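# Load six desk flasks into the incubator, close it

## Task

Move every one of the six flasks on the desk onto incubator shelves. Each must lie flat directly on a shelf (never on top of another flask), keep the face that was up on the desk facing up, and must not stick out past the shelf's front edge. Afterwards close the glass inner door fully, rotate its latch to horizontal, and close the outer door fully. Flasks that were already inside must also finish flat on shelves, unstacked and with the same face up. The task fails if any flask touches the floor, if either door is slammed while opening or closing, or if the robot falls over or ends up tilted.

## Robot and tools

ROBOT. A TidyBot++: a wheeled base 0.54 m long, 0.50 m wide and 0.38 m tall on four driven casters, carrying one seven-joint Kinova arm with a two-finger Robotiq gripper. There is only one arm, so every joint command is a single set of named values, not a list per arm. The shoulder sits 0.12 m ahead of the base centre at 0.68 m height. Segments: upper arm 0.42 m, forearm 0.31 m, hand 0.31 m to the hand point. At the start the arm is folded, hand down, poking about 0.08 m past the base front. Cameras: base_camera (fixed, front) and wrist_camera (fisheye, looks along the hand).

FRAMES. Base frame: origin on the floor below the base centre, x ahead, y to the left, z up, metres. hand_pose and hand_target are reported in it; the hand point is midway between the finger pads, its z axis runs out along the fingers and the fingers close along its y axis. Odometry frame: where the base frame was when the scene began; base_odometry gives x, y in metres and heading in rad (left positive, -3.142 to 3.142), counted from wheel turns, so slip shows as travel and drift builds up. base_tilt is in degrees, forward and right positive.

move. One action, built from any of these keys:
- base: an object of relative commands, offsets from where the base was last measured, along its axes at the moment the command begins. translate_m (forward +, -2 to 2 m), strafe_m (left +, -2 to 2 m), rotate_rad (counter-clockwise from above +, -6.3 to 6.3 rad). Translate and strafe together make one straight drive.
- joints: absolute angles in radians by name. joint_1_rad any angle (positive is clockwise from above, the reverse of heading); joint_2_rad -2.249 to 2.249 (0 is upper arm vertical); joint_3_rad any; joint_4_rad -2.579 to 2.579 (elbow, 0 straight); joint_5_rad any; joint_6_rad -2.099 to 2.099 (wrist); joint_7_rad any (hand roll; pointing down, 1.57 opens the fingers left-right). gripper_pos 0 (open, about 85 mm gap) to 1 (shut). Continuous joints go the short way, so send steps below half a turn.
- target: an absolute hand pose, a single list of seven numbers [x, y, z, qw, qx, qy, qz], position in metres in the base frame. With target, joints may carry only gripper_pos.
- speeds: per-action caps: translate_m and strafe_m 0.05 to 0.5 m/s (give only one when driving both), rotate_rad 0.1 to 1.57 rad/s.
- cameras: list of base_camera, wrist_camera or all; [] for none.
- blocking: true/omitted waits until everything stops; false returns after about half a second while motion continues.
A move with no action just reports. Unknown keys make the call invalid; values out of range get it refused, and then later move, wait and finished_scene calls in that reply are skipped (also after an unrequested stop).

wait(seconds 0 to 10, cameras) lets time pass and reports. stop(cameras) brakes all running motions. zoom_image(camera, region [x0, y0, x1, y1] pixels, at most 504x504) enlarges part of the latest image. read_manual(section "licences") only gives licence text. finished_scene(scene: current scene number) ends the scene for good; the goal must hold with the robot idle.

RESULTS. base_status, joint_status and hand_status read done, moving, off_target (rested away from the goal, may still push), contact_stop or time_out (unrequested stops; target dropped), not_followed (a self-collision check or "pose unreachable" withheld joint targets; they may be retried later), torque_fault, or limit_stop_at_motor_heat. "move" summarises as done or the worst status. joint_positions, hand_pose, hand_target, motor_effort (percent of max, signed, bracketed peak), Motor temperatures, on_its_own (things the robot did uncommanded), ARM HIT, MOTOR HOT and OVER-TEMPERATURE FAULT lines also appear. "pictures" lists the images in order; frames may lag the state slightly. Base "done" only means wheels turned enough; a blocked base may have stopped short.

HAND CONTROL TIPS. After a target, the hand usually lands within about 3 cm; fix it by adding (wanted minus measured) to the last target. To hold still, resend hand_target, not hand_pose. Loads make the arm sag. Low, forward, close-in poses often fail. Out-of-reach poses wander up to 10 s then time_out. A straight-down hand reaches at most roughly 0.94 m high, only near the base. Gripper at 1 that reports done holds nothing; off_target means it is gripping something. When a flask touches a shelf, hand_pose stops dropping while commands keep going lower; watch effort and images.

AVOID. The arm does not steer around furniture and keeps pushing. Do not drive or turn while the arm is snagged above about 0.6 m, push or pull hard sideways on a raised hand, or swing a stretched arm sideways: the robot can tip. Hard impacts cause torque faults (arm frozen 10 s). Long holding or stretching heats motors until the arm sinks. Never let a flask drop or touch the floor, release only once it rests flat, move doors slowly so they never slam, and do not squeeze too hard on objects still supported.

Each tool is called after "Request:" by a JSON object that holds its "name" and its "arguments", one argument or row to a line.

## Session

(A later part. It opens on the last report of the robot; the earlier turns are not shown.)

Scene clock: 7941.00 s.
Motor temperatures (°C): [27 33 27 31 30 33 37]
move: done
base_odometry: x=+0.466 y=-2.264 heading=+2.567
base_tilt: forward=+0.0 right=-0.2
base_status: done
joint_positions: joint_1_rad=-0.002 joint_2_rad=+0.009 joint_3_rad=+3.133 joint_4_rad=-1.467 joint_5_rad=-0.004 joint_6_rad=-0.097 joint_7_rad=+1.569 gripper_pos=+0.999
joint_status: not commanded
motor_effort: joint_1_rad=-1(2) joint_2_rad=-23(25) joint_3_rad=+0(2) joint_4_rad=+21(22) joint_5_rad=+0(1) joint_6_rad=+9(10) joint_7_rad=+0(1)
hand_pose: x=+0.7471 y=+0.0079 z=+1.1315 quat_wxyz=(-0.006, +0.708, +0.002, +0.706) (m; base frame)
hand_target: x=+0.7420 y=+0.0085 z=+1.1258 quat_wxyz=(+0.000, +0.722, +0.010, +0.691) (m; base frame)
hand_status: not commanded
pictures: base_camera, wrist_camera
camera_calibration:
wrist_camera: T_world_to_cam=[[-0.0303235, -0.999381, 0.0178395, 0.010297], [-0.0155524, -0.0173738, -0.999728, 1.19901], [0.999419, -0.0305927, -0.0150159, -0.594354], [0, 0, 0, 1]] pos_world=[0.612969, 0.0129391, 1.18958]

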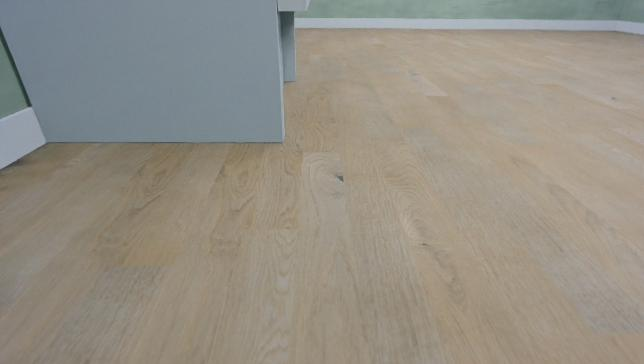

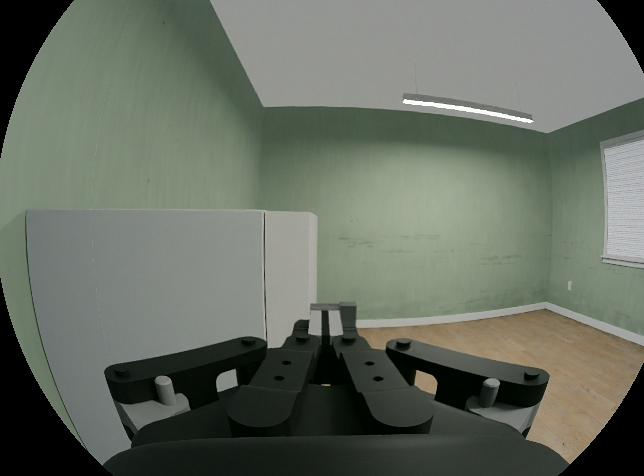

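Request:
{"name": "move", "arguments": {
  "base": {"translate_m": 0.478, "strafe_m": -0.95},
  "speeds": {"strafe_m": 0.3},
  "cameras": []
}}

Request:
{"name": "move", "arguments": {
  "base": {"rotate_rad": 1.567},
  "speeds": {"rotate_rad": 0.6},
  "cameras": ["base_camera", "wrist_camera"]
}}

Scene clock: 7980.27 s.
Motor temperatures (°C): [27 33 27 31 30 33 37]
move: done
base_odometry: x=+0.582 y=-1.207 heading=+2.566
base_tilt: forward=+0.0 right=-0.2
base_status: done
joint_positions: joint_1_rad=-0.002 joint_2_rad=+0.009 joint_3_rad=+3.133 joint_4_rad=-1.467 joint_5_rad=-0.004 joint_6_rad=-0.097 joint_7_rad=+1.569 gripper_pos=+0.999
joint_status: not commanded
motor_effort: joint_1_rad=+0(2) joint_2_rad=-23(27) joint_3_rad=+0(2) joint_4_rad=+22(23) joint_5_rad=+0(1) joint_6_rad=+9(10) joint_7_rad=+0(1)
hand_pose: x=+0.7470 y=+0.0079 z=+1.1315 quat_wxyz=(-0.006, +0.708, +0.002, +0.706) (m; base frame)
hand_target: x=+0.7420 y=+0.0085 z=+1.1258 quat_wxyz=(+0.000, +0.722, +0.010, +0.691) (m; base frame)
hand_status: not commanded
pictures: none
No camera images: "cameras" was empty.

Scene clock: 7983.60 s.
Motor temperatures (°C): [27 33 27 31 30 33 37]
move: done
base_odometry: x=+0.581 y=-1.207 heading=-2.150
base_tilt: forward=+0.0 right=-0.2
base_status: done
joint_positions: joint_1_rad=-0.001 joint_2_rad=+0.009 joint_3_rad=+3.132 joint_4_rad=-1.467 joint_5_rad=-0.004 joint_6_rad=-0.097 joint_7_rad=+1.569 gripper_pos=+0.999
joint_status: not commanded
motor_effort: joint_1_rad=+0(3) joint_2_rad=-23(24) joint_3_rad=+0(3) joint_4_rad=+21(22) joint_5_rad=-1(1) joint_6_rad=+9(10) joint_7_rad=+0(1)
hand_pose: x=+0.7470 y=+0.0085 z=+1.1315 quat_wxyz=(-0.006, +0.708, +0.002, +0.706) (m; base frame)
hand_target: x=+0.7420 y=+0.0085 z=+1.1258 quat_wxyz=(+0.000, +0.722, +0.010, +0.691) (m; base frame)
hand_status: not commanded
pictures: base_camera, wrist_camera
camera_calibration:
wrist_camera: T_world_to_cam=[[-0.0293234, -0.999411, 0.0178303, 0.0101879], [-0.0154343, -0.0173831, -0.99973, 1.19905], [0.999451, -0.0295907, -0.0149155, -0.594385], [0, 0, 0, 1]] pos_world=[0.612863, 0.0134369, 1.18968]

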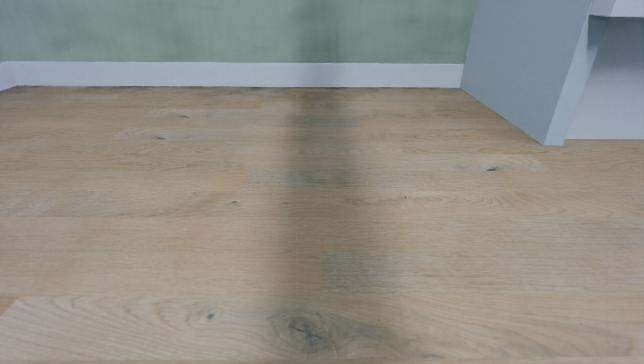

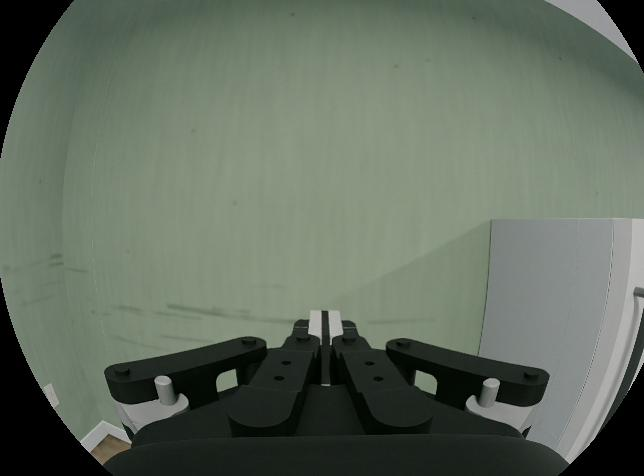

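Request:
{"name": "move", "arguments": {
  "base": {"strafe_m": -0.63},
  "speeds": {"strafe_m": 0.25},
  "cameras": ["base_camera", "wrist_camera"]
}}

Scene clock: 7993.30 s.
Motor temperatures (°C): [27 33 27 31 30 33 37]
move: done
base_odometry: x=+0.054 y=-0.862 heading=-2.149
base_tilt: forward=+0.0 right=-0.2
base_status: done
joint_positions: joint_1_rad=-0.001 joint_2_rad=+0.009 joint_3_rad=+3.132 joint_4_rad=-1.467 joint_5_rad=-0.004 joint_6_rad=-0.097 joint_7_rad=+1.569 gripper_pos=+0.999
joint_status: not commanded
motor_effort: joint_1_rad=+0(3) joint_2_rad=-23(24) joint_3_rad=+0(3) joint_4_rad=+21(22) joint_5_rad=-1(1) joint_6_rad=+9(10) joint_7_rad=+0(1)
hand_pose: x=+0.7470 y=+0.0082 z=+1.1315 quat_wxyz=(-0.006, +0.708, +0.002, +0.706) (m; base frame)
hand_target: x=+0.7420 y=+0.0085 z=+1.1258 quat_wxyz=(+0.000, +0.722, +0.010, +0.691) (m; base frame)
hand_status: not commanded
pictures: base_camera, wrist_camera
camera_calibration:
wrist_camera: T_world_to_cam=[[-0.0298229, -0.999396, 0.0178334, 0.0102915], [-0.015443, -0.0173785, -0.99973, 1.19905], [0.999436, -0.0300902, -0.0149154, -0.594377], [0, 0, 0, 1]] pos_world=[0.612866, 0.013238, 1.18968]

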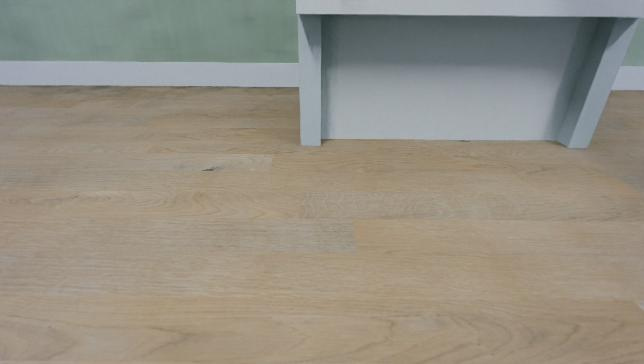

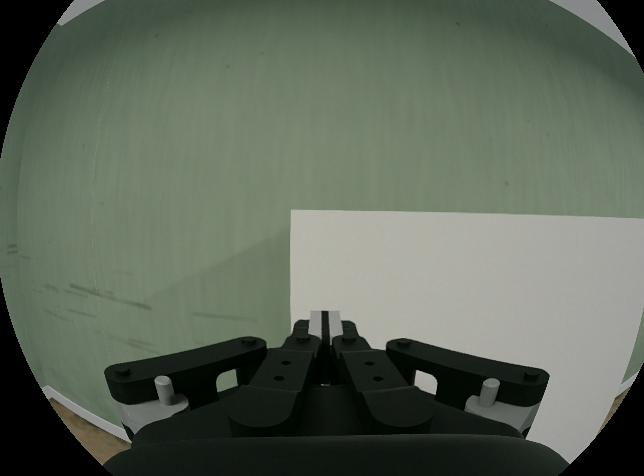

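Request:
{"name": "move", "arguments": {
  "base": {"translate_m": 0.18, "strafe_m": -0.02},
  "speeds": {"translate_m": 0.12},
  "cameras": ["wrist_camera"]
}}

Request:
{"name": "move", "arguments": {
  "base": {"translate_m": 0.03},
  "speeds": {"translate_m": 0.05},
  "cameras": []
}}

Request:
{"name": "move", "arguments": {
  "base": {"translate_m": 0.015},
  "speeds": {"translate_m": 0.05},
  "cameras": ["wrist_camera"]
}}

Scene clock: 8010.50 s.
Motor temperatures (°C): [27 33 27 31 30 33 37]
move: done
base_odometry: x=-0.061 y=-1.002 heading=-2.149
base_tilt: forward=+0.0 right=-0.2
base_status: done
joint_positions: joint_1_rad=-0.001 joint_2_rad=+0.011 joint_3_rad=+3.132 joint_4_rad=-1.466 joint_5_rad=-0.004 joint_6_rad=-0.097 joint_7_rad=+1.569 gripper_pos=+0.999
joint_status: not commanded
motor_effort: joint_1_rad=-1(1) joint_2_rad=-23(27) joint_3_rad=+0(1) joint_4_rad=+21(23) joint_5_rad=+0(1) joint_6_rad=+9(10) joint_7_rad=+0(1)
hand_pose: x=+0.7477 y=+0.0082 z=+1.1307 quat_wxyz=(-0.006, +0.708, +0.002, +0.706) (m; base frame)
hand_target: x=+0.7420 y=+0.0085 z=+1.1258 quat_wxyz=(+0.000, +0.722, +0.010, +0.691) (m; base frame)
hand_status: not commanded
pictures: wrist_camera
camera_calibration:
wrist_camera: T_world_to_cam=[[-0.0298005, -0.999396, 0.017875, 0.0102647], [-0.0168439, -0.0173783, -0.999707, 1.1992], [0.999414, -0.0300929, -0.0163158, -0.593513], [0, 0, 0, 1]] pos_world=[0.61367, 0.013238, 1.18898]

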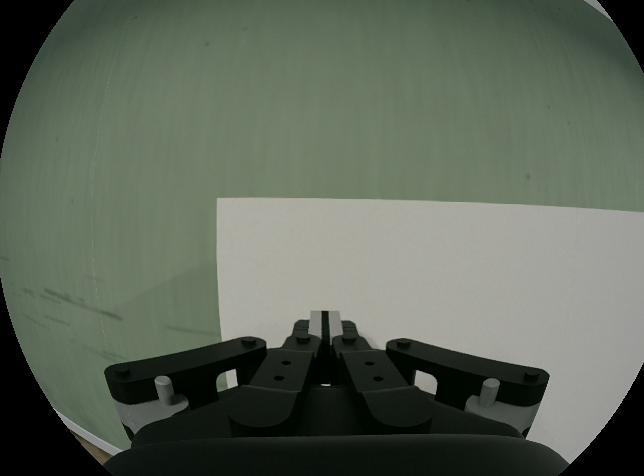

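Scene clock: 8011.53 s.
Motor temperatures (°C): [27 33 27 31 30 33 37]
move: done
base_odometry: x=-0.078 y=-1.027 heading=-2.149
base_tilt: forward=+0.0 right=-0.2
base_status: done
joint_positions: joint_1_rad=-0.001 joint_2_rad=-0.015 joint_3_rad=+3.132 joint_4_rad=-1.475 joint_5_rad=-0.004 joint_6_rad=-0.128 joint_7_rad=+1.569 gripper_pos=+0.999
joint_status: not commanded
motor_effort: joint_1_rad=-1(1) joint_2_rad=-17(24) joint_3_rad=+0(1) joint_4_rad=+25(28) joint_5_rad=+0(1) joint_6_rad=+13(16) joint_7_rad=+0(1)
hand_pose: x=+0.7363 y=+0.0083 z=+1.1319 quat_wxyz=(-0.006, +0.713, +0.002, +0.701) (m; base frame)
hand_target: x=+0.7420 y=+0.0085 z=+1.1258 quat_wxyz=(+0.000, +0.722, +0.010, +0.691) (m; base frame)
hand_status: not commanded
pictures: none
No camera images: "cameras" was empty.

Scene clock: 8012.27 s.
Motor temperatures (°C): [27 33 27 31 30 33 37]
move: done
base_odometry: x=-0.086 y=-1.039 heading=-2.149
base_tilt: forward=+0.0 right=-0.2
base_status: done
joint_positions: joint_1_rad=-0.001 joint_2_rad=-0.047 joint_3_rad=+3.132 joint_4_rad=-1.491 joint_5_rad=-0.004 joint_6_rad=-0.159 joint_7_rad=+1.569 gripper_pos=+0.999
joint_status: not commanded
motor_effort: joint_1_rad=+0(1) joint_2_rad=-11(18) joint_3_rad=+0(1) joint_4_rad=+29(32) joint_5_rad=-1(1) joint_6_rad=+17(20) joint_7_rad=+0(1)
hand_pose: x=+0.7220 y=+0.0083 z=+1.1320 quat_wxyz=(-0.006, +0.718, +0.002, +0.696) (m; base frame)
hand_target: x=+0.7420 y=+0.0085 z=+1.1258 quat_wxyz=(+0.000, +0.722, +0.010, +0.691) (m; base frame)
hand_status: not commanded
pictures: wrist_camera
camera_calibration:
wrist_camera: T_world_to_cam=[[-0.0290612, -0.999387, 0.0194957, 0.00708664], [-0.0447654, -0.0181832, -0.998832, 1.21928], [0.998575, -0.0299, -0.0442095, -0.535535], [0, 0, 0, 1]] pos_world=[0.589559, 0.0132401, 1.19404]

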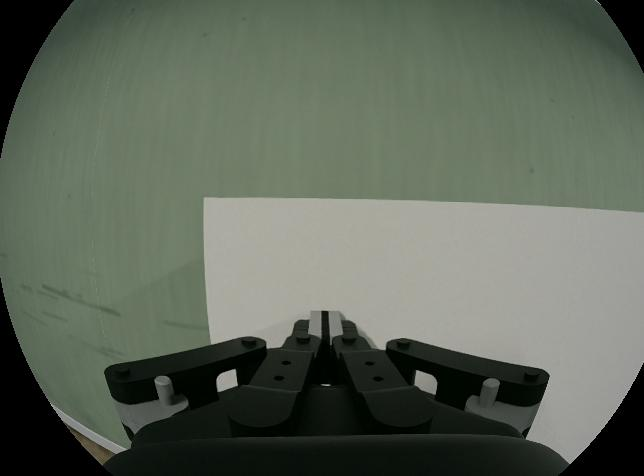

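Request:
{"name": "move", "arguments": {
  "base": {"translate_m": -0.35},
  "speeds": {"translate_m": 0.15},
  "cameras": ["all"]
}}

Scene clock: 8023.40 s.
Motor temperatures (°C): [27 33 27 31 30 33 37]
move: done
base_odometry: x=+0.105 y=-0.746 heading=-2.149
base_tilt: forward=+0.0 right=-0.2
base_status: done
joint_positions: joint_1_rad=-0.001 joint_2_rad=+0.005 joint_3_rad=+3.132 joint_4_rad=-1.456 joint_5_rad=-0.004 joint_6_rad=-0.158 joint_7_rad=+1.569 gripper_pos=+0.999
joint_status: not commanded
motor_effort: joint_1_rad=-1(1) joint_2_rad=-23(26) joint_3_rad=+0(1) joint_4_rad=+21(28) joint_5_rad=+0(1) joint_6_rad=+9(16) joint_7_rad=+0(1)
hand_pose: x=+0.7445 y=+0.0083 z=+1.1214 quat_wxyz=(-0.006, +0.724, +0.002, +0.689) (m; base frame)
hand_target: x=+0.7420 y=+0.0085 z=+1.1258 quat_wxyz=(+0.000, +0.722, +0.010, +0.691) (m; base frame)
hand_status: not commanded
pictures: base_camera, wrist_camera
camera_calibration:
wrist_camera: T_world_to_cam=[[-0.0287314, -0.999393, 0.0196954, 0.00749817], [-0.0621505, -0.0178793, -0.997907, 1.22165], [0.997653, -0.0298953, -0.0615991, -0.538438], [0, 0, 0, 1]] pos_world=[0.613316, 0.0132391, 1.18578]

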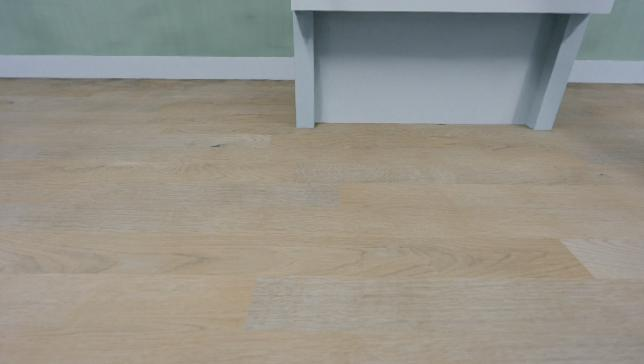

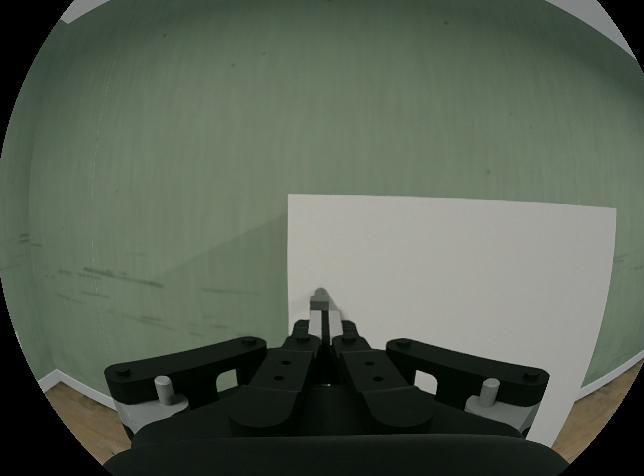

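Request:
{"name": "finished_scene", "arguments": {
  "scene": 1
}}

The scene is finished: the task was done.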